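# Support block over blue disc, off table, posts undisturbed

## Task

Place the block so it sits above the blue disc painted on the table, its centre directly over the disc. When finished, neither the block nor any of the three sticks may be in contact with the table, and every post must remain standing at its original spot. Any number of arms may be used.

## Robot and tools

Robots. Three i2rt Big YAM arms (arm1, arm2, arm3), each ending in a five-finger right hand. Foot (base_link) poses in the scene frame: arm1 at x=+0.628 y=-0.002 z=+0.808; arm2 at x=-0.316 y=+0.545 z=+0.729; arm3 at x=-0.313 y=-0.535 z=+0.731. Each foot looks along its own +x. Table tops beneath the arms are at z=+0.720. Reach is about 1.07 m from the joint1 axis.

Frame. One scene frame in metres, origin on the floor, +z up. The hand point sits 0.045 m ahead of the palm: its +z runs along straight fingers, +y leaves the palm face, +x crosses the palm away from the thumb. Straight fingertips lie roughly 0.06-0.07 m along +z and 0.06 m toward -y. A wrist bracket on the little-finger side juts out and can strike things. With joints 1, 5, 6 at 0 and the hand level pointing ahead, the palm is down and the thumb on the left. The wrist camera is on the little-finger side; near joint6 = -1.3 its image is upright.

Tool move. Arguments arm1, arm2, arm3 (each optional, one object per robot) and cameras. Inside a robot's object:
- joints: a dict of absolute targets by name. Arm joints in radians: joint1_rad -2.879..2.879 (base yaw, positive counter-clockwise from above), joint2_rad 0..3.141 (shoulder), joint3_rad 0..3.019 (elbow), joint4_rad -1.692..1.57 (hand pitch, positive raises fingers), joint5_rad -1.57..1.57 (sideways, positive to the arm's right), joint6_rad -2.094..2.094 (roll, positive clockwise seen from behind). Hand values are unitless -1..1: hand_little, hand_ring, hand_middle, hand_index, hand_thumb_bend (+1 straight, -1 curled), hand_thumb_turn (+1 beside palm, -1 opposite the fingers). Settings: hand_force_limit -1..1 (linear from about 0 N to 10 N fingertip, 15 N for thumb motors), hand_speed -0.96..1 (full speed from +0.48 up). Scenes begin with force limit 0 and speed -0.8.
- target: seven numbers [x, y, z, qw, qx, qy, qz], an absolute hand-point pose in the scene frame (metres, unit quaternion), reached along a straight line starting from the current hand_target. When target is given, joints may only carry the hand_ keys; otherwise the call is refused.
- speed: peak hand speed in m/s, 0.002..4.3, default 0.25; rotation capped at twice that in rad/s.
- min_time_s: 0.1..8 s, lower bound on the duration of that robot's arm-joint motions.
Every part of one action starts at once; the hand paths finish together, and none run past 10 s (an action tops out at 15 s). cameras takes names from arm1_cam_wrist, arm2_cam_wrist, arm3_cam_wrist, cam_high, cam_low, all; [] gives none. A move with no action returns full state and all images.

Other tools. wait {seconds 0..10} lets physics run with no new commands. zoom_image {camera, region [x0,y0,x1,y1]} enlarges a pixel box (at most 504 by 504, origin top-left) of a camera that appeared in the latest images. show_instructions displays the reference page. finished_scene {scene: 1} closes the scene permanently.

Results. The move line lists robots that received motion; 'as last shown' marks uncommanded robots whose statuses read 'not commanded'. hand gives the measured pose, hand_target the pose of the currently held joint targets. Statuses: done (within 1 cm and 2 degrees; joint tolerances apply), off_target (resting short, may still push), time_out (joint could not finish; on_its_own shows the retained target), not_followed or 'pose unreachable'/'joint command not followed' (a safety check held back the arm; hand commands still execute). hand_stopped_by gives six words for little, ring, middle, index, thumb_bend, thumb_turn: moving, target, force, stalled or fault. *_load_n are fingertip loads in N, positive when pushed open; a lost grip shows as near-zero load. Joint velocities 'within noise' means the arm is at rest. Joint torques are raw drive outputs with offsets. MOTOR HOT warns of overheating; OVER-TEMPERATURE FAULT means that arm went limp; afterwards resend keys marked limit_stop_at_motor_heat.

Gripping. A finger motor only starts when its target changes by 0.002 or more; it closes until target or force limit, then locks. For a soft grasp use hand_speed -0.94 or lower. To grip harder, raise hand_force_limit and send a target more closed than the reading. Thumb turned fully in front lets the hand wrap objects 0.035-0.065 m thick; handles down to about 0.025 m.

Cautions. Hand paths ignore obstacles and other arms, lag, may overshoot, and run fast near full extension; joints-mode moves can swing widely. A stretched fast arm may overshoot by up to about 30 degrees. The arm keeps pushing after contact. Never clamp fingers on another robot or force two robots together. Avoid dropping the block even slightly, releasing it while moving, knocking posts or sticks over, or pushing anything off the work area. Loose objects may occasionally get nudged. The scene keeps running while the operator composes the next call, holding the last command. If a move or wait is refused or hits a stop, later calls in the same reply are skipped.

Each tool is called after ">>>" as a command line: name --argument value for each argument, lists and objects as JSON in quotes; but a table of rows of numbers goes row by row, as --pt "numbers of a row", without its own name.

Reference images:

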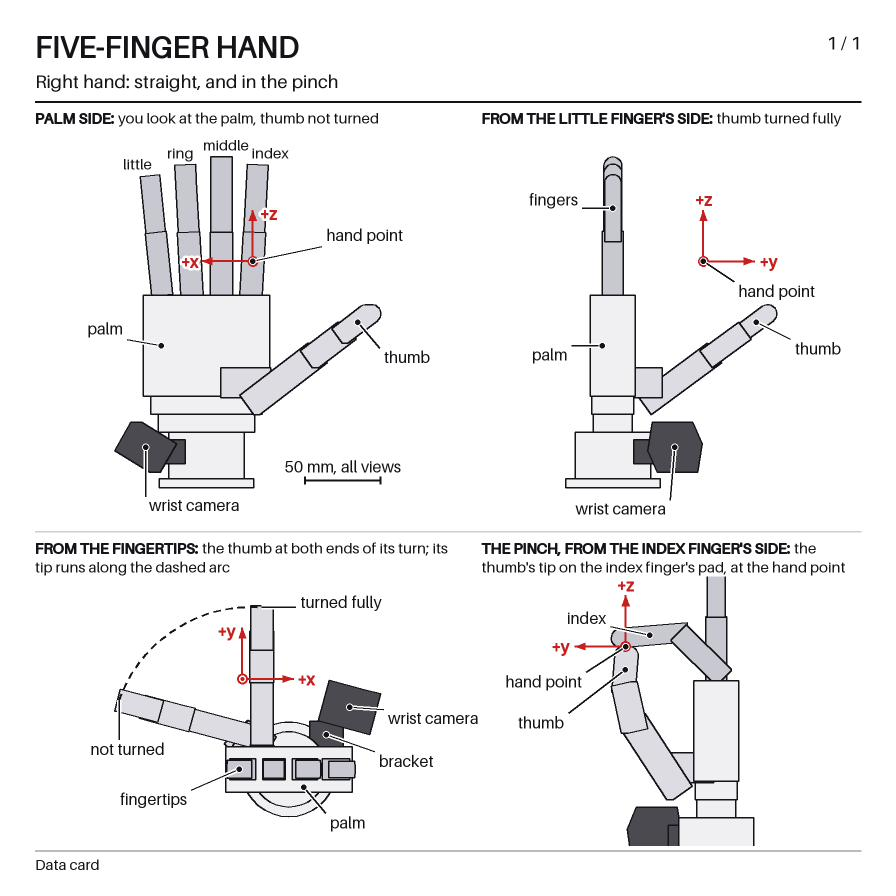

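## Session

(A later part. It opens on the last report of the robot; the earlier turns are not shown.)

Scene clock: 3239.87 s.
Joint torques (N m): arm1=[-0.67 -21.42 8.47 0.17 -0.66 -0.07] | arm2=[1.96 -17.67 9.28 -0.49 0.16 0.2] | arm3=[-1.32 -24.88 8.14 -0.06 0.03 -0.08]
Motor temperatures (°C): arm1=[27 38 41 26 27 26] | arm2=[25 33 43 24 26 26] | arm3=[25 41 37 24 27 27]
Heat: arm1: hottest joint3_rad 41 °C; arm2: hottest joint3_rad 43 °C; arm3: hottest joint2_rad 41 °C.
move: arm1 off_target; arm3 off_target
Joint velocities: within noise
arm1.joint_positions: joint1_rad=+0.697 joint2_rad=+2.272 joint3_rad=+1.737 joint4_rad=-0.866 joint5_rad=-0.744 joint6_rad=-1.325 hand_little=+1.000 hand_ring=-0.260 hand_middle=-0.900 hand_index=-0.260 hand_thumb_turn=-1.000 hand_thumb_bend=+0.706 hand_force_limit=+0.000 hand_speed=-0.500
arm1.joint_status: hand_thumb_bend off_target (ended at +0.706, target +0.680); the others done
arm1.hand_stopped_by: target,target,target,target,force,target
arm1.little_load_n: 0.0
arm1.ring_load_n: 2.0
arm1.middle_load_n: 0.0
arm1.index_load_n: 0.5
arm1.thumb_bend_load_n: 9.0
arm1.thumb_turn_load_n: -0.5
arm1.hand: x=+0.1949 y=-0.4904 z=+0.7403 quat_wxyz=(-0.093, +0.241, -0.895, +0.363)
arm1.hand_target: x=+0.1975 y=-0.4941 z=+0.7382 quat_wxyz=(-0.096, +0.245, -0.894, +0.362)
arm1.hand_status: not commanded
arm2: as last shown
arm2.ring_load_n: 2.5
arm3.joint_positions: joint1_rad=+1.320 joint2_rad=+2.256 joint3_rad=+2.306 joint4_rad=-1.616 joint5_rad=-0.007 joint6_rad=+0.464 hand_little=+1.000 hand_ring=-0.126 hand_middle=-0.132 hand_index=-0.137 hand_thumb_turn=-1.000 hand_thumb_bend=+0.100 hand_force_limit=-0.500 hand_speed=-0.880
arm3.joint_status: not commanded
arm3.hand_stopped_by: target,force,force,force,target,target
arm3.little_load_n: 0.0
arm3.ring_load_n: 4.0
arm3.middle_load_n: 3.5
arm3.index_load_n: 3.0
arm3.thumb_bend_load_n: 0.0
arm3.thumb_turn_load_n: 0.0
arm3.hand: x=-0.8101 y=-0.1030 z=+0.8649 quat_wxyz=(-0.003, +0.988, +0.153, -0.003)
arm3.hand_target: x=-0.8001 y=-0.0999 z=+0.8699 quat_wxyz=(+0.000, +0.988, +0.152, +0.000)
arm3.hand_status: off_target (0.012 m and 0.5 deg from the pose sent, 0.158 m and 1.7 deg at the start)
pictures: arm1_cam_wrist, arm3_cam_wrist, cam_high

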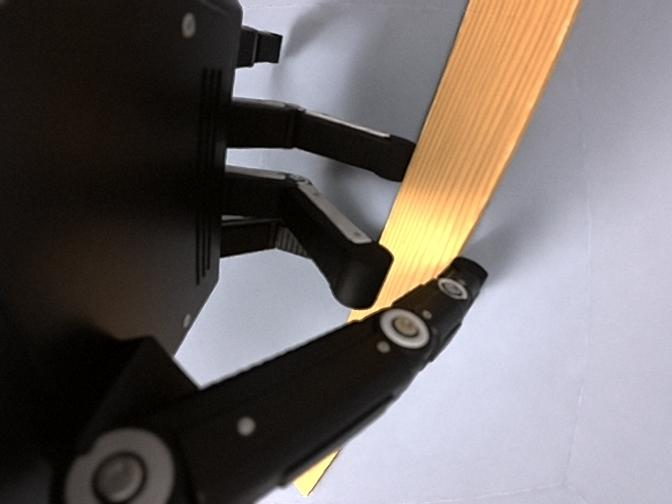

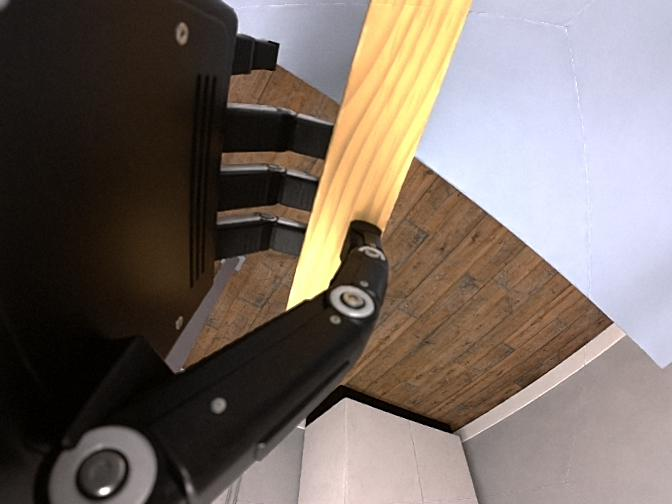

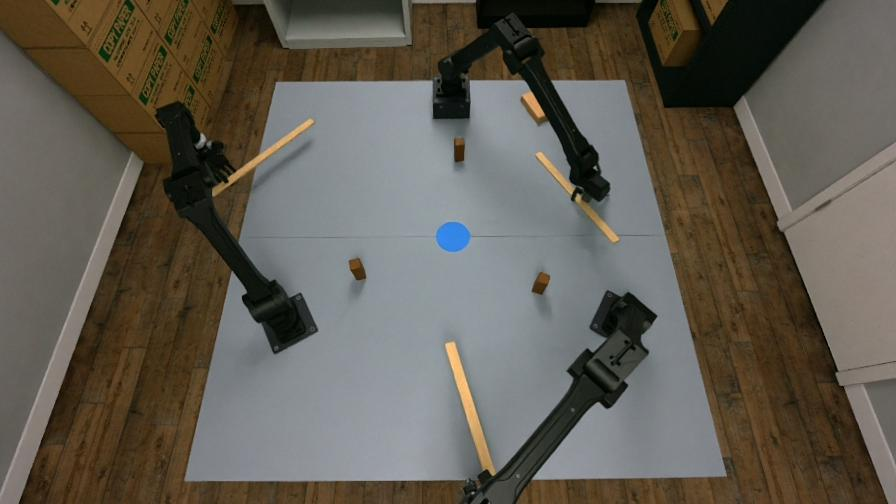

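>>> move --arm1 '{"target": [0.1886, -0.5033, 0.722, 0.0, 0.0, 0.9272, -0.3746], "speed": 0.06}' --cameras '["arm1_cam_wrist", "cam_high"]'

Scene clock: 3252.37 s.
Joint torques (N m): arm1=[0.38 -19.96 6.06 1.4 -0.18 0.11] | arm2=[1.9 -17.73 9.4 -0.54 0.15 0.19] | arm3=[-1.2 -25 8.31 -0.34 0.01 -0.1]
Motor temperatures (°C): arm1=[27 39 41 26 26 26] | arm2=[25 33 43 24 26 26] | arm3=[25 42 36 24 27 27]
Heat: arm1: hottest joint3_rad 41 °C; arm2: hottest joint3_rad 43 °C; arm3: hottest joint2_rad 42 °C.
move: arm1 off_target
Joint velocities: within noise
arm1.joint_positions: joint1_rad=+0.704 joint2_rad=+2.163 joint3_rad=+1.492 joint4_rad=-0.320 joint5_rad=-0.550 joint6_rad=-0.700 hand_little=+1.000 hand_ring=-0.260 hand_middle=-0.900 hand_index=-0.260 hand_thumb_turn=-1.000 hand_thumb_bend=+0.706 hand_force_limit=+0.000 hand_speed=-0.500
arm1.joint_status: not commanded
arm1.hand_stopped_by: target,target,target,target,force,target
arm1.little_load_n: -0.5
arm1.ring_load_n: 3.0
arm1.middle_load_n: 0.0
arm1.index_load_n: 0.5
arm1.thumb_bend_load_n: 9.0
arm1.thumb_turn_load_n: -1.5
arm1.hand: x=+0.1763 y=-0.5051 z=+0.7410 quat_wxyz=(+0.010, +0.003, -0.923, +0.384)
arm1.hand_target: x=+0.1888 y=-0.5029 z=+0.7223 quat_wxyz=(+0.000, +0.000, -0.927, +0.374)
arm1.hand_status: off_target (0.023 m and 1.7 deg from the pose sent, 0.023 m and 29.9 deg at the start)
arm2, arm3: as last shown
arm2.ring_load_n: 3.0

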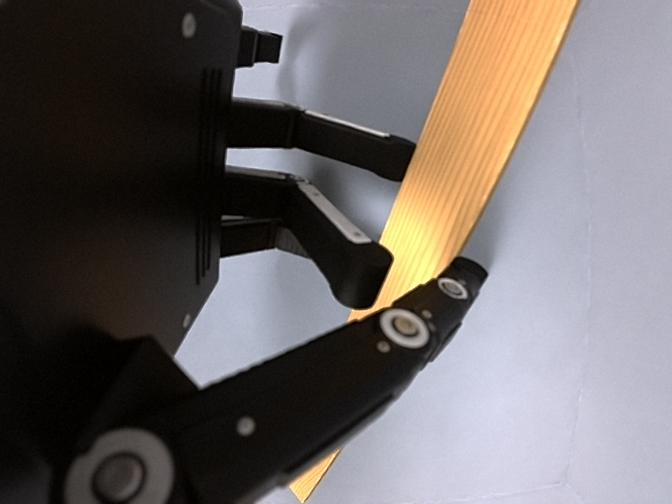

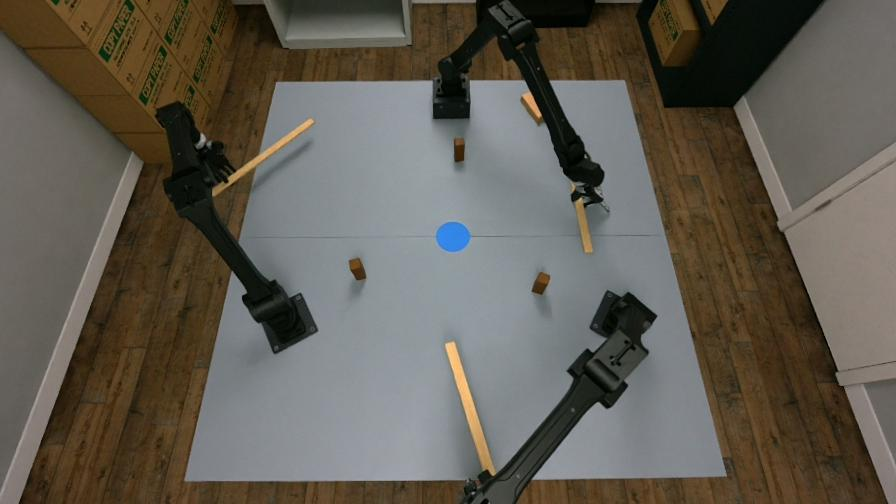

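>>> move --arm1 '{"joints": {"hand_speed": -0.3, "hand_thumb_bend": 0.95}}'

>>> move --arm1 '{"target": [0.1886, -0.5033, 0.785, 0.0, 0.0, 0.9272, -0.3746], "speed": 0.15, "joints": {"hand_thumb_bend": 0.85}}'

>>> move --arm1 '{"target": [0.1886, -0.4800, 0.775, 0.0, 0.0, 0.9272, -0.3746], "speed": 0.15}'

>>> move --arm1 '{"target": [0.1886, -0.4800, 0.740, 0.0, 0.0, 0.9272, -0.3746], "speed": 0.12}' --cameras '["arm1_cam_wrist"]'

Scene clock: 3264.30 s.
Joint torques (N m): arm1=[-1.32 -20.19 6.46 0.99 -0.39 0.05] | arm2=[1.73 -17.26 9.37 -0.49 0.13 0.23] | arm3=[-1.32 -24.64 8.25 -0.14 0.02 -0.11]
Motor temperatures (°C): arm1=[27 39 39 26 26 26] | arm2=[25 33 43 24 26 26] | arm3=[25 42 36 24 27 27]
Heat: arm1: hottest joint2_rad 39 °C; arm2: hottest joint3_rad 43 °C; arm3: hottest joint2_rad 42 °C.
move: arm1 done
Joint velocities: within noise
arm1.joint_positions: joint1_rad=+0.710 joint2_rad=+2.163 joint3_rad=+1.491 joint4_rad=-0.311 joint5_rad=-0.546 joint6_rad=-0.699 hand_little=+1.000 hand_ring=-0.260 hand_middle=-0.900 hand_index=-0.260 hand_thumb_turn=-1.000 hand_thumb_bend=+0.950 hand_force_limit=+0.000 hand_speed=-0.300
arm1.joint_status: all done
arm1.hand_stopped_by: target,target,target,target,target,target
arm1.little_load_n: -0.5
arm1.ring_load_n: 0.0
arm1.middle_load_n: 0.0
arm1.index_load_n: 0.0
arm1.thumb_bend_load_n: -0.5
arm1.thumb_turn_load_n: -2.0
arm1.hand: x=+0.1778 y=-0.5086 z=+0.7410 quat_wxyz=(+0.013, +0.006, -0.923, +0.385)
arm1.hand_target: x=+0.1888 y=-0.5028 z=+0.7223 quat_wxyz=(+0.000, +0.000, -0.927, +0.374)
arm1.hand_status: not commanded
arm2, arm3: as last shown
arm2.index_load_n: 4.0
pictures: none

Scene clock: 3265.50 s.
Joint torques (N m): arm1=[-0.91 -21.95 8.57 0.61 -0.45 0.1] | arm2=[2.14 -17.67 9.43 -0.46 0.17 0.17] | arm3=[-1.44 -24.82 8.21 -0.2 0.02 -0.1]
Motor temperatures (°C): arm1=[27 39 39 26 26 26] | arm2=[25 33 43 24 26 26] | arm3=[25 42 36 24 27 27]
Heat: arm1: hottest joint2_rad 39 °C; arm2: hottest joint3_rad 43 °C; arm3: hottest joint2_rad 42 °C.
move: arm1 off_target
Joint velocities: within noise
arm1.joint_positions: joint1_rad=+0.710 joint2_rad=+2.095 joint3_rad=+1.490 joint4_rad=-0.425 joint5_rad=-0.545 joint6_rad=-0.699 hand_little=+1.000 hand_ring=-0.260 hand_middle=-0.900 hand_index=-0.260 hand_thumb_turn=-1.000 hand_thumb_bend=+0.850 hand_force_limit=+0.000 hand_speed=-0.300
arm1.joint_status: all done
arm1.hand_stopped_by: target,target,target,target,target,target
arm1.little_load_n: 0.5
arm1.ring_load_n: 0.0
arm1.middle_load_n: 0.0
arm1.index_load_n: 0.0
arm1.thumb_bend_load_n: 0.0
arm1.thumb_turn_load_n: 0.0
arm1.hand: x=+0.1893 y=-0.4973 z=+0.7747 quat_wxyz=(-0.003, -0.001, -0.929, +0.371)
arm1.hand_target: x=+0.1887 y=-0.5033 z=+0.7850 quat_wxyz=(+0.000, +0.000, -0.927, +0.375)
arm1.hand_status: off_target (0.012 m and 0.6 deg from the pose sent, 0.046 m and 2.1 deg at the start)
arm2, arm3: as last shown
arm2.index_load_n: 3.5
arm3.index_load_n: 2.5
arm3.thumb_bend_load_n: -0.5
pictures: none

Scene clock: 3266.57 s.
Joint torques (N m): arm1=[-1.32 -22.48 7.56 1.47 -0.54 -0.11] | arm2=[2.08 -17.73 9.36 -0.42 0.14 0.21] | arm3=[-1.26 -25 8.23 -0.28 0.01 -0.12]
Motor temperatures (°C): arm1=[27 39 39 26 26 26] | arm2=[25 33 43 24 26 26] | arm3=[25 42 36 24 27 27]
Heat: arm1: hottest joint2_rad 39 °C; arm2: hottest joint3_rad 43 °C; arm3: hottest joint2_rad 42 °C.
move: arm1 off_target
Joint velocities: within noise
arm1.joint_positions: joint1_rad=+0.691 joint2_rad=+2.089 joint3_rad=+1.440 joint4_rad=-0.416 joint5_rad=-0.555 joint6_rad=-0.710 hand_little=+1.000 hand_ring=-0.260 hand_middle=-0.900 hand_index=-0.260 hand_thumb_turn=-1.000 hand_thumb_bend=+0.850 hand_force_limit=+0.000 hand_speed=-0.300
arm1.joint_status: not commanded
arm1.hand_stopped_by: target,target,target,target,target,target
arm1.little_load_n: 0.0
arm1.ring_load_n: 0.0
arm1.middle_load_n: 0.0
arm1.index_load_n: 0.0
arm1.thumb_bend_load_n: 0.0
arm1.thumb_turn_load_n: 0.0
arm1.hand: x=+0.1966 y=-0.4770 z=+0.7604 quat_wxyz=(-0.014, -0.008, -0.932, +0.363)
arm1.hand_target: x=+0.1887 y=-0.4800 z=+0.7751 quat_wxyz=(+0.000, +0.000, -0.927, +0.374)
arm1.hand_status: off_target (0.017 m and 2.3 deg from the pose sent, 0.017 m and 0.6 deg at the start)
arm2, arm3: as last shown
arm2.index_load_n: 4.0
arm3.middle_load_n: 3.0
arm3.index_load_n: 3.0
arm3.thumb_bend_load_n: 0.0
pictures: none

Scene clock: 3267.67 s.
Joint torques (N m): arm1=[-1.55 -19.78 7.62 1.31 -0.6 -0.11] | arm2=[1.96 -17.79 9.32 -0.53 0.15 0.2] | arm3=[-1.32 -24.76 8.29 -0.18 0.02 -0.09]
Motor temperatures (°C): arm1=[27 39 39 26 26 26] | arm2=[25 33 43 24 26 26] | arm3=[25 42 36 24 27 27]
Heat: arm1: hottest joint2_rad 39 °C; arm2: hottest joint3_rad 43 °C; arm3: hottest joint2_rad 42 °C.
move: arm1 done
Joint velocities: within noise
arm1.joint_positions: joint1_rad=+0.691 joint2_rad=+2.109 joint3_rad=+1.425 joint4_rad=-0.346 joint5_rad=-0.556 joint6_rad=-0.711 hand_little=+1.000 hand_ring=-0.260 hand_middle=-0.900 hand_index=-0.260 hand_thumb_turn=-1.000 hand_thumb_bend=+0.850 hand_force_limit=+0.000 hand_speed=-0.300
arm1.joint_status: not commanded
arm1.hand_stopped_by: target,target,target,target,target,target
arm1.little_load_n: -0.5
arm1.ring_load_n: 0.0
arm1.middle_load_n: 0.0
arm1.index_load_n: 0.0
arm1.thumb_bend_load_n: 0.0
arm1.thumb_turn_load_n: 0.0
arm1.hand: x=+0.1917 y=-0.4814 z=+0.7477 quat_wxyz=(-0.002, -0.003, -0.927, +0.374)
arm1.hand_target: x=+0.1888 y=-0.4799 z=+0.7401 quat_wxyz=(+0.000, +0.000, -0.927, +0.375)
arm1.hand_status: done (0.008 m and 0.4 deg from the pose sent, 0.022 m and 2.3 deg at the start)
arm2.joint_positions: joint1_rad=+1.575 joint2_rad=+2.052 joint3_rad=+1.843 joint4_rad=-1.425 joint5_rad=+0.007 joint6_rad=-0.268 hand_little=+1.000 hand_ring=-0.126 hand_middle=-0.143 hand_index=-0.149 hand_thumb_turn=-1.000 hand_thumb_bend=+0.100 hand_force_limit=-0.500 hand_speed=-0.880
arm2.joint_status: not commanded
arm2.hand_stopped_by: target,force,force,force,target,target
arm2.little_load_n: 0.0
arm2.ring_load_n: 3.0
arm2.middle_load_n: 4.5
arm2.index_load_n: 3.5
arm2.thumb_bend_load_n: 0.0
arm2.thumb_turn_load_n: 0.0
arm2.hand: x=+0.1531 y=+0.8280 z=+0.8219 quat_wxyz=(+0.024, +0.925, -0.380, -0.020)
arm2.hand_target: x=+0.1628 y=+0.8407 z=+0.8500 quat_wxyz=(+0.000, +0.924, -0.383, +0.000)
arm2.hand_status: not commanded
arm3: as last shown
arm3.middle_load_n: 3.5

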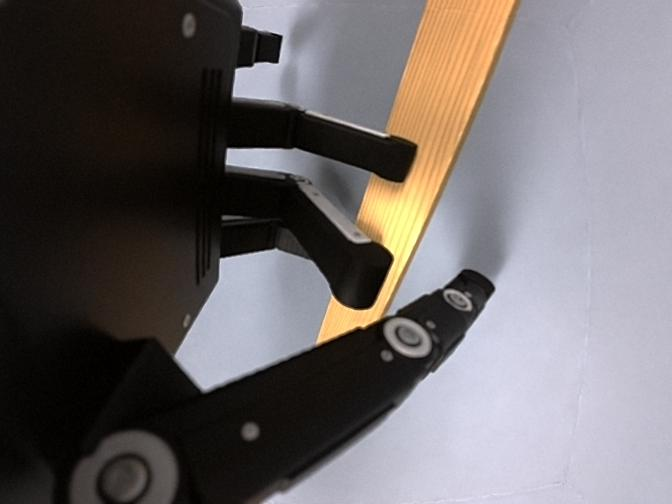

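>>> move --arm1 '{"target": [0.1888, -0.4800, 0.728, 0.0, 0.0, 0.9272, -0.3746], "speed": 0.1}'

>>> move --arm1 '{"target": [0.3900, -0.4880, 0.727, 0.0, 0.0, 0.9272, -0.3746], "speed": 0.07}' --cameras '["arm1_cam_wrist", "cam_high"]'

Scene clock: 3272.20 s.
Joint torques (N m): arm1=[-1.85 -17.67 7.09 1.4 -0.45 -0.09] | arm2=[1.79 -17.2 9.33 -0.38 0.18 0.19] | arm3=[-1.26 -24.76 8.21 -0.16 0 -0.14]
Motor temperatures (°C): arm1=[27 39 39 26 26 26] | arm2=[25 33 43 24 26 26] | arm3=[25 43 36 24 27 27]
Heat: arm1: hottest joint2_rad 39 °C; arm2: hottest joint3_rad 43 °C; arm3: hottest joint2_rad 43 °C.
move: arm1 off_target
Joint velocities: within noise
arm1.joint_positions: joint1_rad=+0.691 joint2_rad=+2.115 joint3_rad=+1.425 joint4_rad=-0.323 joint5_rad=-0.559 joint6_rad=-0.711 hand_little=+1.000 hand_ring=-0.260 hand_middle=-0.900 hand_index=-0.260 hand_thumb_turn=-1.000 hand_thumb_bend=+0.850 hand_force_limit=+0.000 hand_speed=-0.300
arm1.joint_status: not commanded
arm1.hand_stopped_by: target,target,target,target,target,target
arm1.little_load_n: 0.0
arm1.ring_load_n: 0.0
arm1.middle_load_n: 0.0
arm1.index_load_n: -2.5
arm1.thumb_bend_load_n: 0.0
arm1.thumb_turn_load_n: 0.0
arm1.hand: x=+0.1886 y=-0.4847 z=+0.7463 quat_wxyz=(+0.004, +0.000, -0.925, +0.381)
arm1.hand_target: x=+0.1893 y=-0.4797 z=+0.7283 quat_wxyz=(+0.000, +0.000, -0.927, +0.375)
arm1.hand_status: off_target (0.019 m and 0.8 deg from the pose sent, 0.020 m and 0.4 deg at the start)
arm2, arm3: as last shown
arm2.index_load_n: 4.0
arm3.thumb_turn_load_n: -0.5
pictures: none

Scene clock: 3275.70 s.
Joint torques (N m): arm1=[-0.62 -15.44 4.72 1.06 -0.23 0.06] | arm2=[1.73 -17.79 9.43 -0.28 0.17 0.21] | arm3=[-1.38 -24.7 8.18 -0.05 0.03 -0.07]
Motor temperatures (°C): arm1=[27 39 39 26 26 26] | arm2=[25 33 43 24 26 26] | arm3=[25 43 35 24 27 27]
Heat: arm1: hottest joint2_rad 39 °C; arm2: hottest joint3_rad 43 °C; arm3: hottest joint2_rad 43 °C.
move: arm1 off_target
Joint velocities: within noise
arm1.joint_positions: joint1_rad=+0.959 joint2_rad=+1.891 joint3_rad=+0.979 joint4_rad=+0.045 joint5_rad=-0.399 joint6_rad=-0.468 hand_little=+1.000 hand_ring=-0.260 hand_middle=-0.900 hand_index=-0.260 hand_thumb_turn=-1.000 hand_thumb_bend=+0.850 hand_force_limit=+0.000 hand_speed=-0.300
arm1.joint_status: not commanded
arm1.hand_stopped_by: target,target,target,target,target,target
arm1.little_load_n: 0.0
arm1.ring_load_n: 0.0
arm1.middle_load_n: 0.0
arm1.index_load_n: -6.0
arm1.thumb_bend_load_n: 0.0
arm1.thumb_turn_load_n: 0.0
arm1.hand: x=+0.3748 y=-0.4981 z=+0.7437 quat_wxyz=(+0.014, +0.004, -0.920, +0.391)
arm1.hand_target: x=+0.3899 y=-0.4876 z=+0.7274 quat_wxyz=(+0.000, +0.000, -0.927, +0.374)
arm1.hand_status: off_target (0.025 m and 2.6 deg from the pose sent, 0.202 m and 0.8 deg at the start)
arm2, arm3: as last shown
arm2.index_load_n: 3.5
arm3.middle_load_n: 3.0
arm3.thumb_turn_load_n: 0.0

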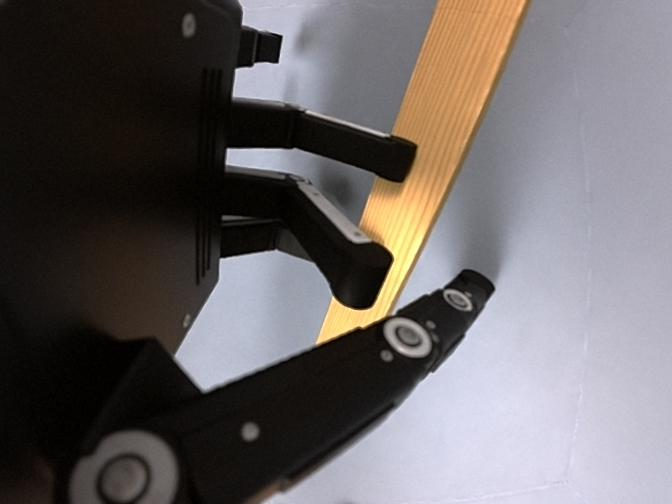

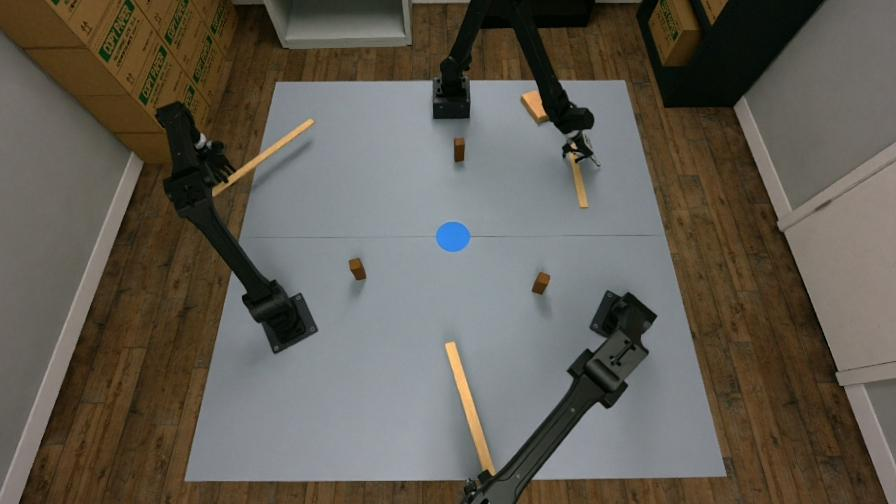

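>>> move --arm1 '{"target": [0.5600, -0.4920, 0.729, 0.0, 0.0, 0.9272, -0.3746], "speed": 0.07}'

>>> move --arm1 '{"target": [0.7360, -0.4960, 0.729, 0.0, 0.0, 0.9272, -0.3746], "speed": 0.07}' --cameras '["arm1_cam_wrist", "cam_high"]'

Scene clock: 3285.03 s.
Joint torques (N m): arm1=[-0.03 -12.51 4.25 1.03 -0.2 0.12] | arm2=[1.67 -17.55 9.36 -0.44 0.13 0.2] | arm3=[-0.85 -24.59 8.36 -0.32 0.03 -0.13]
Motor temperatures (°C): arm1=[27 39 38 26 26 26] | arm2=[25 33 43 24 26 26] | arm3=[25 43 35 24 27 27]
Heat: arm1: hottest joint2_rad 39 °C; arm2: hottest joint3_rad 43 °C; arm3: hottest joint2_rad 43 °C.
move: arm1 off_target
Joint velocities: within noise
arm1.joint_positions: joint1_rad=+1.313 joint2_rad=+1.781 joint3_rad=+0.765 joint4_rad=+0.225 joint5_rad=-0.166 joint6_rad=-0.187 hand_little=+1.000 hand_ring=-0.260 hand_middle=-0.900 hand_index=-0.260 hand_thumb_turn=-1.000 hand_thumb_bend=+0.850 hand_force_limit=+0.000 hand_speed=-0.300
arm1.joint_status: not commanded
arm1.hand_stopped_by: target,target,target,target,target,target
arm1.little_load_n: 0.0
arm1.ring_load_n: 0.0
arm1.middle_load_n: 0.0
arm1.index_load_n: -6.0
arm1.thumb_bend_load_n: 0.0
arm1.thumb_turn_load_n: 0.0
arm1.hand: x=+0.5495 y=-0.5059 z=+0.7435 quat_wxyz=(+0.009, +0.001, -0.920, +0.392)
arm1.hand_target: x=+0.5597 y=-0.4918 z=+0.7294 quat_wxyz=(+0.000, +0.000, -0.927, +0.374)
arm1.hand_status: off_target (0.023 m and 2.4 deg from the pose sent, 0.186 m and 2.6 deg at the start)
arm2: as last shown
arm3.joint_positions: joint1_rad=+1.320 joint2_rad=+2.256 joint3_rad=+2.306 joint4_rad=-1.616 joint5_rad=-0.007 joint6_rad=+0.464 hand_little=+1.000 hand_ring=-0.126 hand_middle=-0.132 hand_index=-0.137 hand_thumb_turn=-1.000 hand_thumb_bend=+0.100 hand_force_limit=-0.500 hand_speed=-0.880
arm3.joint_status: not commanded
arm3.hand_stopped_by: target,force,force,force,target,target
arm3.little_load_n: 0.0
arm3.ring_load_n: 4.5
arm3.middle_load_n: 3.5
arm3.index_load_n: 3.0
arm3.thumb_bend_load_n: 0.0
arm3.thumb_turn_load_n: 0.0
arm3.hand: x=-0.8101 y=-0.1030 z=+0.8649 quat_wxyz=(-0.003, +0.988, +0.153, -0.003)
arm3.hand_target: x=-0.8001 y=-0.0999 z=+0.8699 quat_wxyz=(+0.000, +0.988, +0.152, +0.000)
arm3.hand_status: not commanded
pictures: none

Scene clock: 3288.20 s.
Joint torques (N m): arm1=[-0.38 -10.99 6.35 0.39 -0.14 0.13] | arm2=[1.73 -17.55 9.35 -0.47 0.15 0.22] | arm3=[-1.38 -24.59 8.28 -0.17 0.01 -0.13]
Motor temperatures (°C): arm1=[27 38 38 26 26 26] | arm2=[25 33 43 24 26 26] | arm3=[25 43 35 24 27 27]
Heat: arm1: hottest joint2_rad 38 °C; arm2: hottest joint3_rad 43 °C; arm3: hottest joint2_rad 43 °C.
move: arm1 off_target
Joint velocities: within noise
arm1.joint_positions: joint1_rad=+1.746 joint2_rad=+1.765 joint3_rad=+0.733 joint4_rad=+0.250 joint5_rad=+0.132 joint6_rad=+0.130 hand_little=+1.000 hand_ring=-0.260 hand_middle=-0.900 hand_index=-0.260 hand_thumb_turn=-1.000 hand_thumb_bend=+0.850 hand_force_limit=+0.000 hand_speed=-0.300
arm1.joint_status: not commanded
arm1.hand_stopped_by: target,target,target,target,target,target
arm1.little_load_n: 0.0
arm1.ring_load_n: 0.0
arm1.middle_load_n: 0.0
arm1.index_load_n: -4.5
arm1.thumb_bend_load_n: 0.0
arm1.thumb_turn_load_n: 0.0
arm1.hand: x=+0.7303 y=-0.5033 z=+0.7436 quat_wxyz=(+0.002, -0.002, -0.919, +0.394)
arm1.hand_target: x=+0.7356 y=-0.4956 z=+0.7295 quat_wxyz=(+0.000, +0.000, -0.927, +0.375)
arm1.hand_status: off_target (0.017 m and 2.4 deg from the pose sent, 0.187 m and 2.4 deg at the start)
arm2, arm3: as last shown
arm3.ring_load_n: 4.0
arm3.middle_load_n: 3.0

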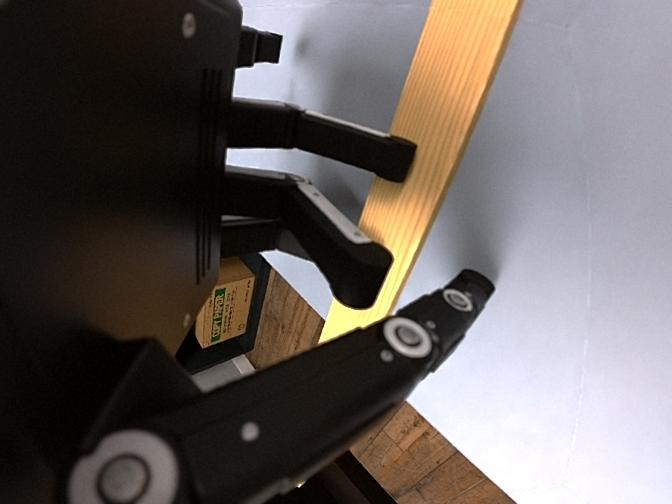

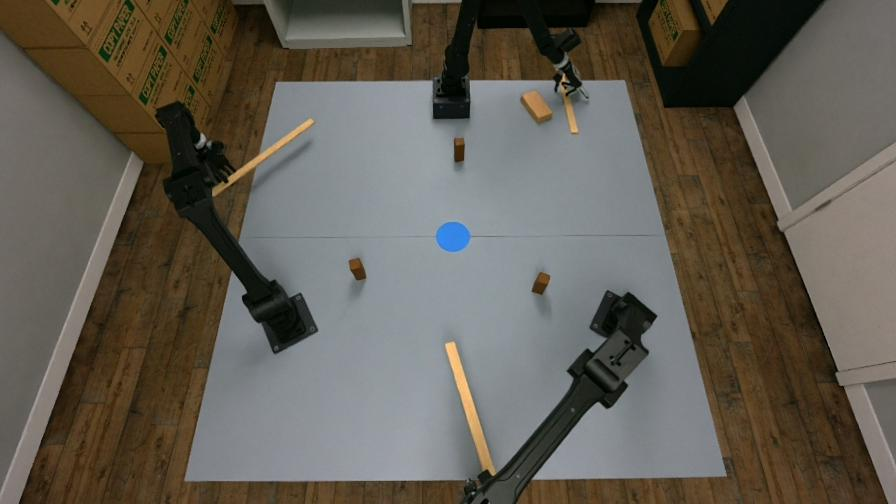

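>>> move --arm1 '{"target": [0.736, -0.496, 0.87, 0, 0, 0.9272, -0.3746], "speed": 0.15}' --cameras '["cam_high", "arm1_cam_wrist"]'

Scene clock: 3320.57 s.
Joint torques (N m): arm1=[-1.32 -12.34 10.37 0.85 -0.12 0.09] | arm2=[1.96 -17.08 9.35 -0.51 0.16 0.2] | arm3=[-1.32 -25.05 8.21 -0.16 0.02 -0.1]
Motor temperatures (°C): arm1=[27 37 38 26 26 26] | arm2=[25 33 43 24 26 26] | arm3=[25 43 34 24 27 27]
Heat: arm1: hottest joint3_rad 38 °C; arm2: hottest joint3_rad 43 °C; arm3: hottest joint2_rad 43 °C.
move: arm1 off_target
Joint velocities: within noise
arm1.joint_positions: joint1_rad=+1.749 joint2_rad=+1.471 joint3_rad=+0.814 joint4_rad=-0.202 joint5_rad=+0.130 joint6_rad=+0.133 hand_little=+1.000 hand_ring=-0.260 hand_middle=-0.900 hand_index=-0.260 hand_thumb_turn=-1.000 hand_thumb_bend=+0.850 hand_force_limit=+0.000 hand_speed=-0.300
arm1.joint_status: not commanded
arm1.hand_stopped_by: target,target,target,target,target,target
arm1.little_load_n: 0.0
arm1.ring_load_n: 0.0
arm1.middle_load_n: 0.0
arm1.index_load_n: 0.0
arm1.thumb_bend_load_n: 0.0
arm1.thumb_turn_load_n: 0.5
arm1.hand: x=+0.7289 y=-0.4803 z=+0.8519 quat_wxyz=(+0.006, +0.001, -0.934, +0.358)
arm1.hand_target: x=+0.7358 y=-0.4953 z=+0.8702 quat_wxyz=(+0.000, +0.000, -0.927, +0.375)
arm1.hand_status: off_target (0.025 m and 2.1 deg from the pose sent, 0.127 m and 2.4 deg at the start)
arm2, arm3: as last shown
pictures: arm1_cam_wrist, cam_high

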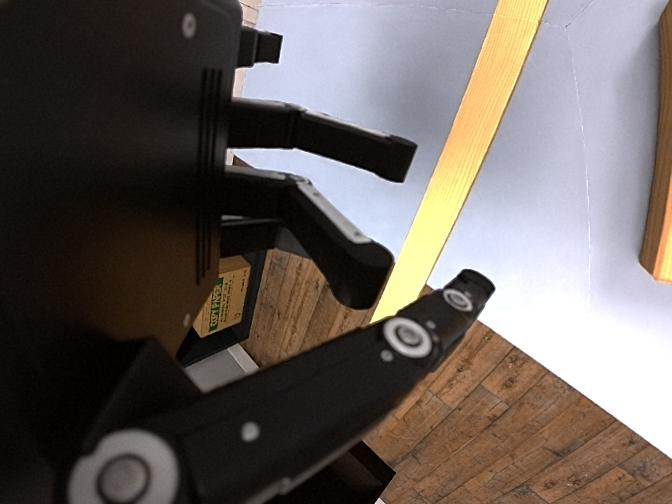

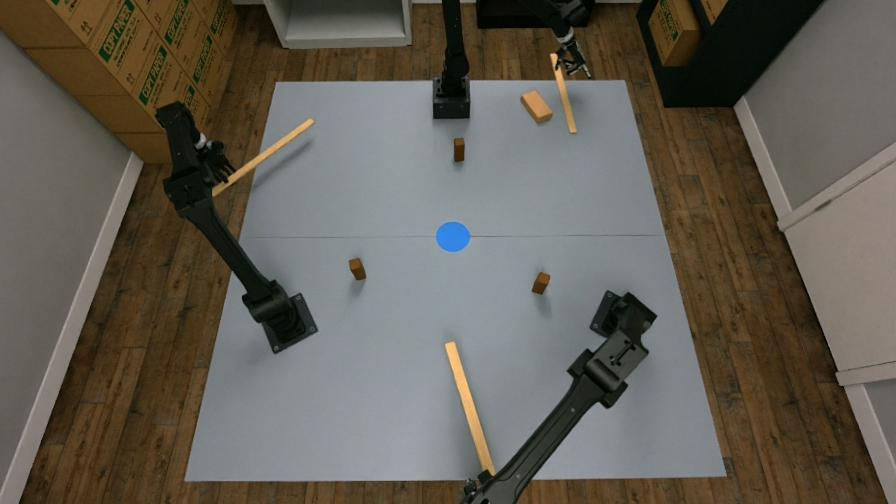

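>>> zoom_image --camera "cam_high" --region '[500, 30, 640, 150]'

Scaled by 3.600.

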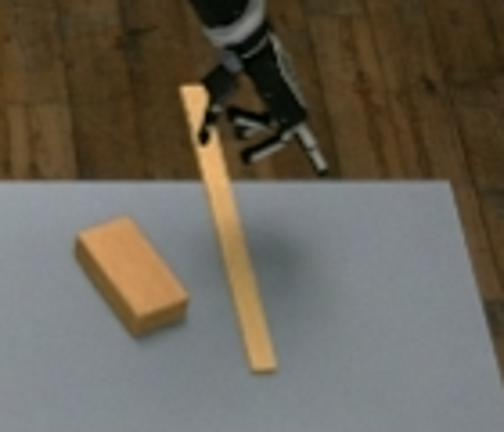

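>>> move --arm1 '{"target": [0.858, -0.4545, 0.90, 0, -0.0314, 0.9995, 0], "speed": 0.2, "joints": {"hand_index": 1, "hand_middle": 1, "hand_ring": 1, "hand_little": 1, "hand_thumb_bend": 1, "hand_speed": 0}}' --cameras '["cam_high", "arm1_cam_wrist"]'

Scene clock: 3348.10 s.
Joint torques (N m): arm1=[-0.73 -15.97 10.82 -0.24 -0.16 0.11] | arm2=[1.61 -17.38 9.43 -0.58 0.17 0.2] | arm3=[-1.2 -24.94 8.21 -0.12 0.03 -0.11]
Motor temperatures (°C): arm1=[27 37 39 26 26 26] | arm2=[25 33 44 24 26 26] | arm3=[25 43 34 24 27 27]
Heat: arm1: hottest joint3_rad 39 °C; arm2: hottest joint3_rad 44 °C; arm3: hottest joint2_rad 43 °C.
move: arm1 off_target
Joint velocities: within noise
arm1.joint_positions: joint1_rad=+1.936 joint2_rad=+1.844 joint3_rad=+1.494 joint4_rad=-1.255 joint5_rad=-0.004 joint6_rad=+0.301 hand_little=+1.000 hand_ring=+1.000 hand_middle=+1.000 hand_index=+1.000 hand_thumb_turn=-1.000 hand_thumb_bend=+1.000 hand_force_limit=+0.000 hand_speed=+0.000
arm1.joint_status: all done
arm1.hand_stopped_by: target,target,target,target,target,target
arm1.little_load_n: 0.0
arm1.ring_load_n: 0.5
arm1.middle_load_n: 0.0
arm1.index_load_n: 0.0
arm1.thumb_bend_load_n: 0.0
arm1.thumb_turn_load_n: 0.0
arm1.hand: x=+0.8496 y=-0.4411 z=+0.8920 quat_wxyz=(+0.005, +0.034, -0.999, -0.011)
arm1.hand_target: x=+0.8578 y=-0.4539 z=+0.9000 quat_wxyz=(+0.000, +0.031, -1.000, +0.000)
arm1.hand_status: off_target (0.018 m and 1.4 deg from the pose sent, 0.140 m and 42.2 deg at the start)
arm2, arm3: as last shown
arm2.thumb_bend_load_n: 0.5
arm3.ring_load_n: 4.5
arm3.middle_load_n: 3.5
pictures: arm1_cam_wrist, cam_high

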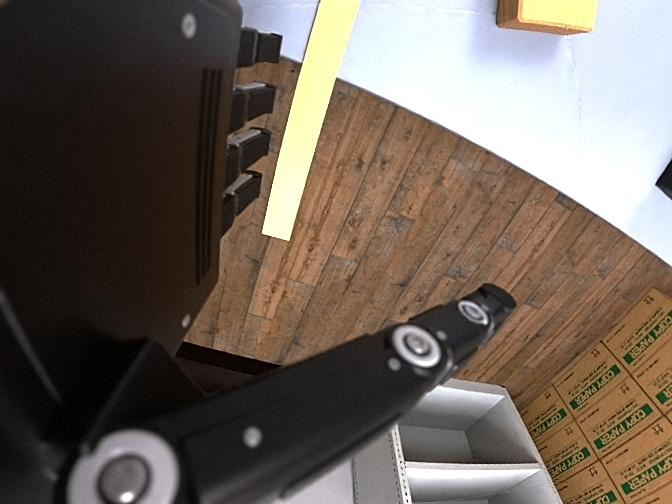

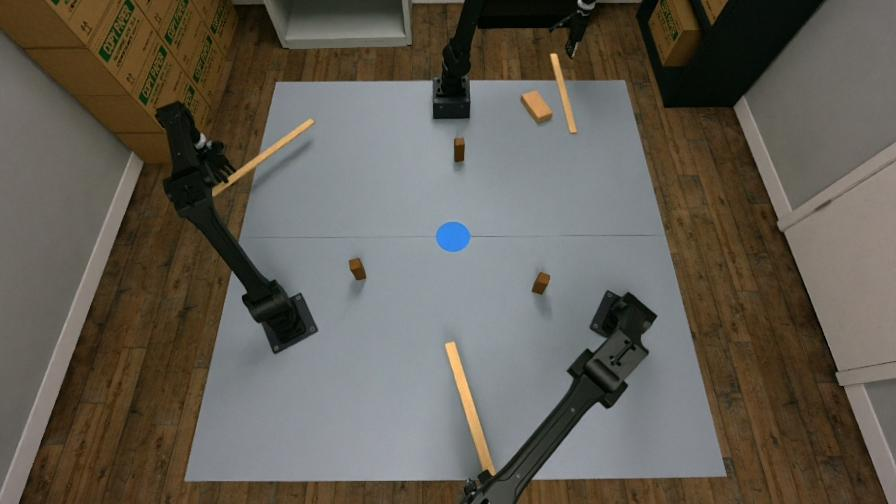

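>>> zoom_image --camera "cam_high" --region '[500, 0, 640, 140]'

>>> zoom_image --camera "arm1_cam_wrist" --region '[180, 0, 432, 252]'

Scaled by 3.600.

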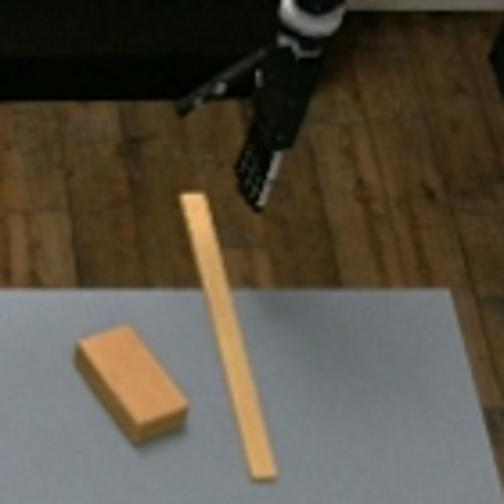

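Scaled by 2.000 from the camera's image (finer frame: 960x720).

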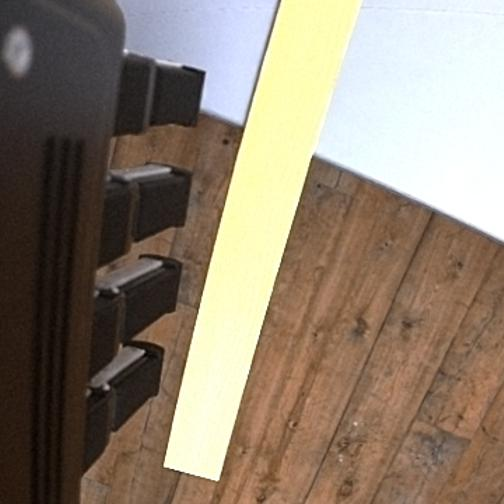

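>>> zoom_image --camera "cam_high" --region '[540, 20, 600, 70]'

>>> zoom_image --camera "cam_high" --region '[200, 110, 330, 210]'

Scaled by 8.400.

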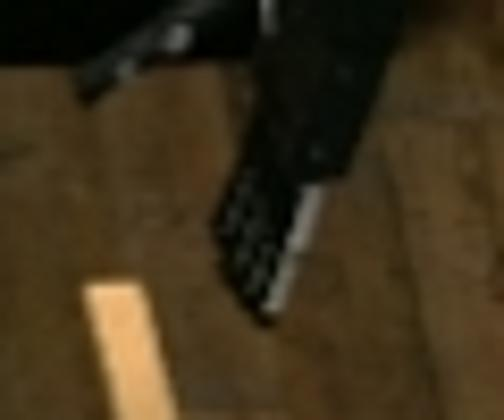

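Scaled by 3.877.

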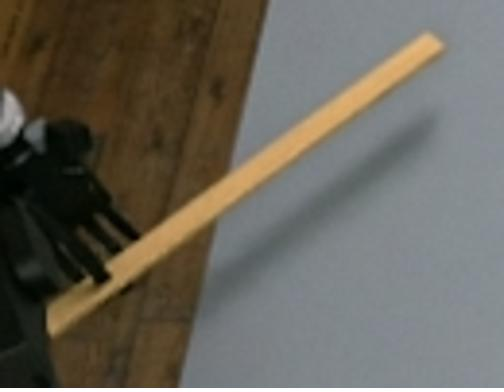

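>>> move --arm1 '{"target": [0.893, -0.486, 0.835, 0, -0.0314, 0.9995, 0], "speed": 0.15}' --cameras '["cam_high", "arm1_cam_wrist"]'

>>> zoom_image --camera "cam_high" --region '[540, 20, 600, 70]'

Scene clock: 3414.30 s.
Joint torques (N m): arm1=[-0.73 -18.67 10.56 0.09 -0.16 0.12] | arm2=[1.85 -17.38 9.37 -0.59 0.2 0.18] | arm3=[-1.38 -24.35 8.2 -0.18 0.02 -0.09]
Motor temperatures (°C): arm1=[27 37 44 26 26 26] | arm2=[25 33 44 24 26 26] | arm3=[25 44 33 24 27 27]
Heat: arm1: hottest joint3_rad 44 °C; arm2: hottest joint3_rad 44 °C; arm3: hottest joint2_rad 44 °C.
move: arm1 off_target
Joint velocities: within noise
arm1.joint_positions: joint1_rad=+1.974 joint2_rad=+2.017 joint3_rad=+1.571 joint4_rad=-1.177 joint5_rad=-0.006 joint6_rad=+0.337 hand_little=+1.000 hand_ring=+1.000 hand_middle=+1.000 hand_index=+1.000 hand_thumb_turn=-1.000 hand_thumb_bend=+1.000 hand_force_limit=+0.000 hand_speed=+0.000
arm1.joint_status: not commanded
arm1.hand_stopped_by: target,target,target,target,target,target
arm1.little_load_n: 0.0
arm1.ring_load_n: 0.0
arm1.middle_load_n: 0.0
arm1.index_load_n: 0.0
arm1.thumb_bend_load_n: 0.0
arm1.thumb_turn_load_n: 0.0
arm1.hand: x=+0.8833 y=-0.4692 z=+0.8259 quat_wxyz=(+0.008, +0.035, -0.999, -0.019)
arm1.hand_target: x=+0.8928 y=-0.4854 z=+0.8354 quat_wxyz=(+0.000, +0.032, -1.000, +0.000)
arm1.hand_status: off_target (0.021 m and 2.4 deg from the pose sent, 0.085 m and 1.4 deg at the start)
arm2, arm3: as last shown
arm2.thumb_bend_load_n: 0.0
arm2.thumb_turn_load_n: -0.5
arm3.ring_load_n: 4.0
arm3.middle_load_n: 3.0
arm3.index_load_n: 2.5
pictures: arm1_cam_wrist, cam_high

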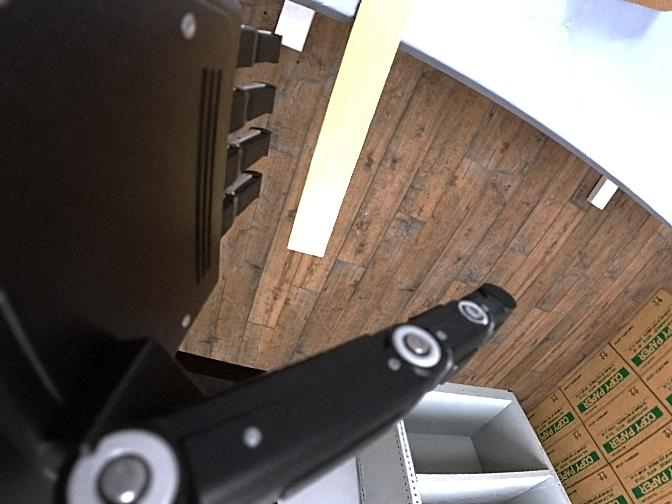

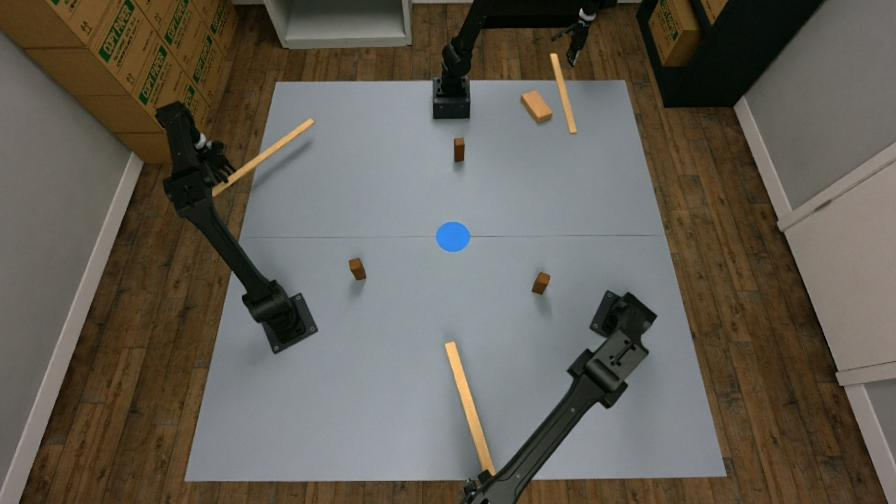

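Scaled by 8.400.

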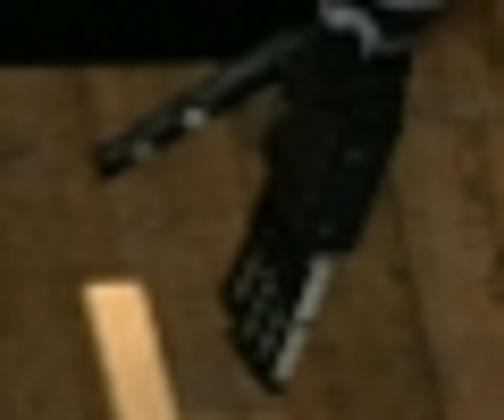

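>>> move --arm1 '{"target": [0.904, -0.494, 0.80, 0.0079, -0.0314, 0.9995, -0.0188], "speed": 0.12}' --cameras '["cam_high", "arm1_cam_wrist"]'

>>> zoom_image --camera "cam_high" --region '[540, 20, 600, 70]'

Scene clock: 3444.97 s.
Joint torques (N m): arm1=[-0.67 -19.08 8.4 0.24 -0.22 0.13] | arm2=[1.9 -17.03 9.33 -0.53 0.16 0.21] | arm3=[-1.49 -24.82 8.23 -0.03 0.02 -0.11]
Motor temperatures (°C): arm1=[27 37 42 26 26 26] | arm2=[25 33 44 24 26 26] | arm3=[25 44 33 24 27 27]
Heat: arm1: hottest joint3_rad 42 °C; arm2: hottest joint3_rad 44 °C; arm3: hottest joint2_rad 44 °C.
move: arm1 done
Joint velocities: within noise
arm1.joint_positions: joint1_rad=+1.982 joint2_rad=+2.051 joint3_rad=+1.571 joint4_rad=-1.069 joint5_rad=-0.006 joint6_rad=+0.349 hand_little=+1.000 hand_ring=+1.000 hand_middle=+1.000 hand_index=+1.000 hand_thumb_turn=-1.000 hand_thumb_bend=+1.000 hand_force_limit=+0.000 hand_speed=+0.000
arm1.joint_status: not commanded
arm1.hand_stopped_by: target,target,target,target,target,target
arm1.little_load_n: 0.0
arm1.ring_load_n: 0.0
arm1.middle_load_n: 0.0
arm1.index_load_n: 0.0
arm1.thumb_bend_load_n: 0.0
arm1.thumb_turn_load_n: 0.0
arm1.hand: x=+0.8976 y=-0.4901 z=+0.8030 quat_wxyz=(-0.005, +0.033, -0.999, +0.015)
arm1.hand_target: x=+0.9039 y=-0.4939 z=+0.8001 quat_wxyz=(-0.008, +0.031, -0.999, +0.019)
arm1.hand_status: done (0.008 m and 0.6 deg from the pose sent, 0.042 m and 4.8 deg at the start)
arm2.joint_positions: joint1_rad=+1.575 joint2_rad=+2.052 joint3_rad=+1.843 joint4_rad=-1.425 joint5_rad=+0.007 joint6_rad=-0.268 hand_little=+1.000 hand_ring=-0.126 hand_middle=-0.143 hand_index=-0.149 hand_thumb_turn=-1.000 hand_thumb_bend=+0.100 hand_force_limit=-0.500 hand_speed=-0.880
arm2.joint_status: not commanded
arm2.hand_stopped_by: target,force,force,force,target,target
arm2.little_load_n: 0.0
arm2.ring_load_n: 3.0
arm2.middle_load_n: 4.5
arm2.index_load_n: 3.5
arm2.thumb_bend_load_n: 0.0
arm2.thumb_turn_load_n: 0.0
arm2.hand: x=+0.1531 y=+0.8280 z=+0.8219 quat_wxyz=(+0.024, +0.925, -0.380, -0.020)
arm2.hand_target: x=+0.1628 y=+0.8407 z=+0.8500 quat_wxyz=(+0.000, +0.924, -0.383, +0.000)
arm2.hand_status: not commanded
arm3: as last shown
arm3.index_load_n: 3.0
pictures: arm1_cam_wrist, cam_high

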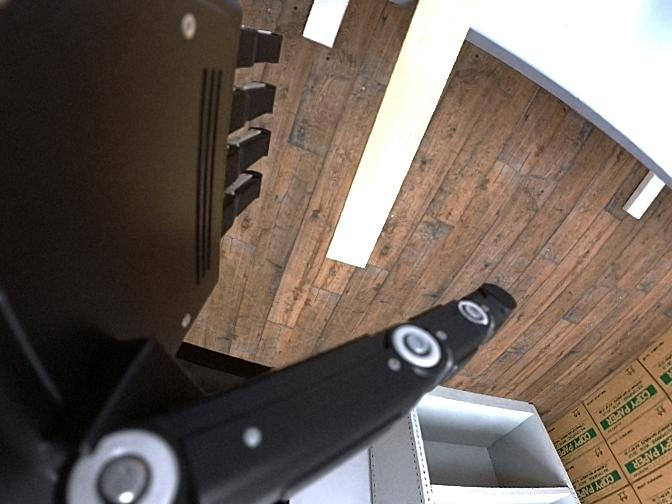

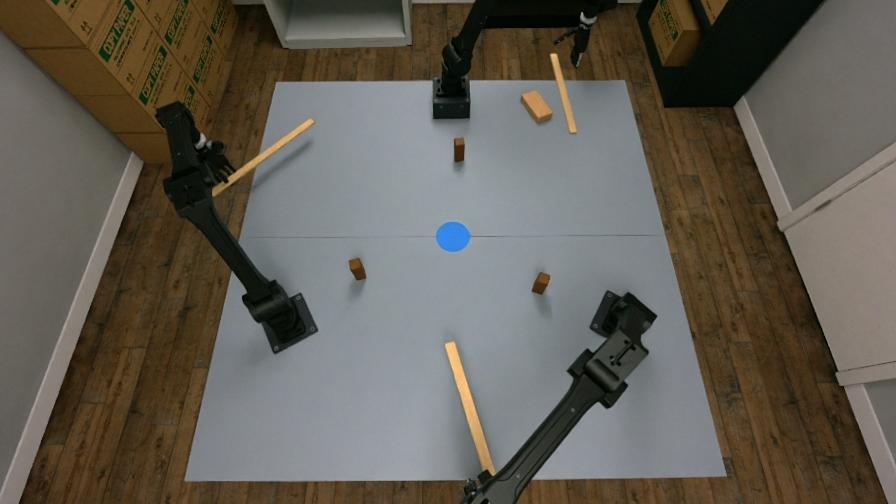

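Scaled by 8.400.

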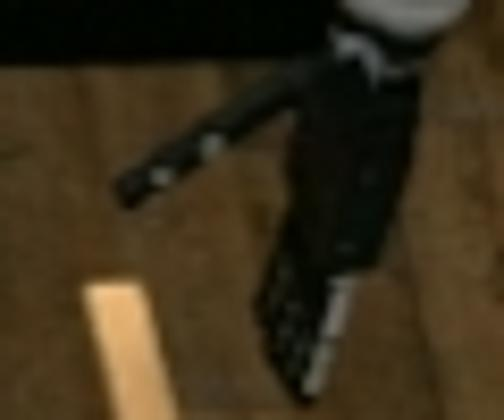

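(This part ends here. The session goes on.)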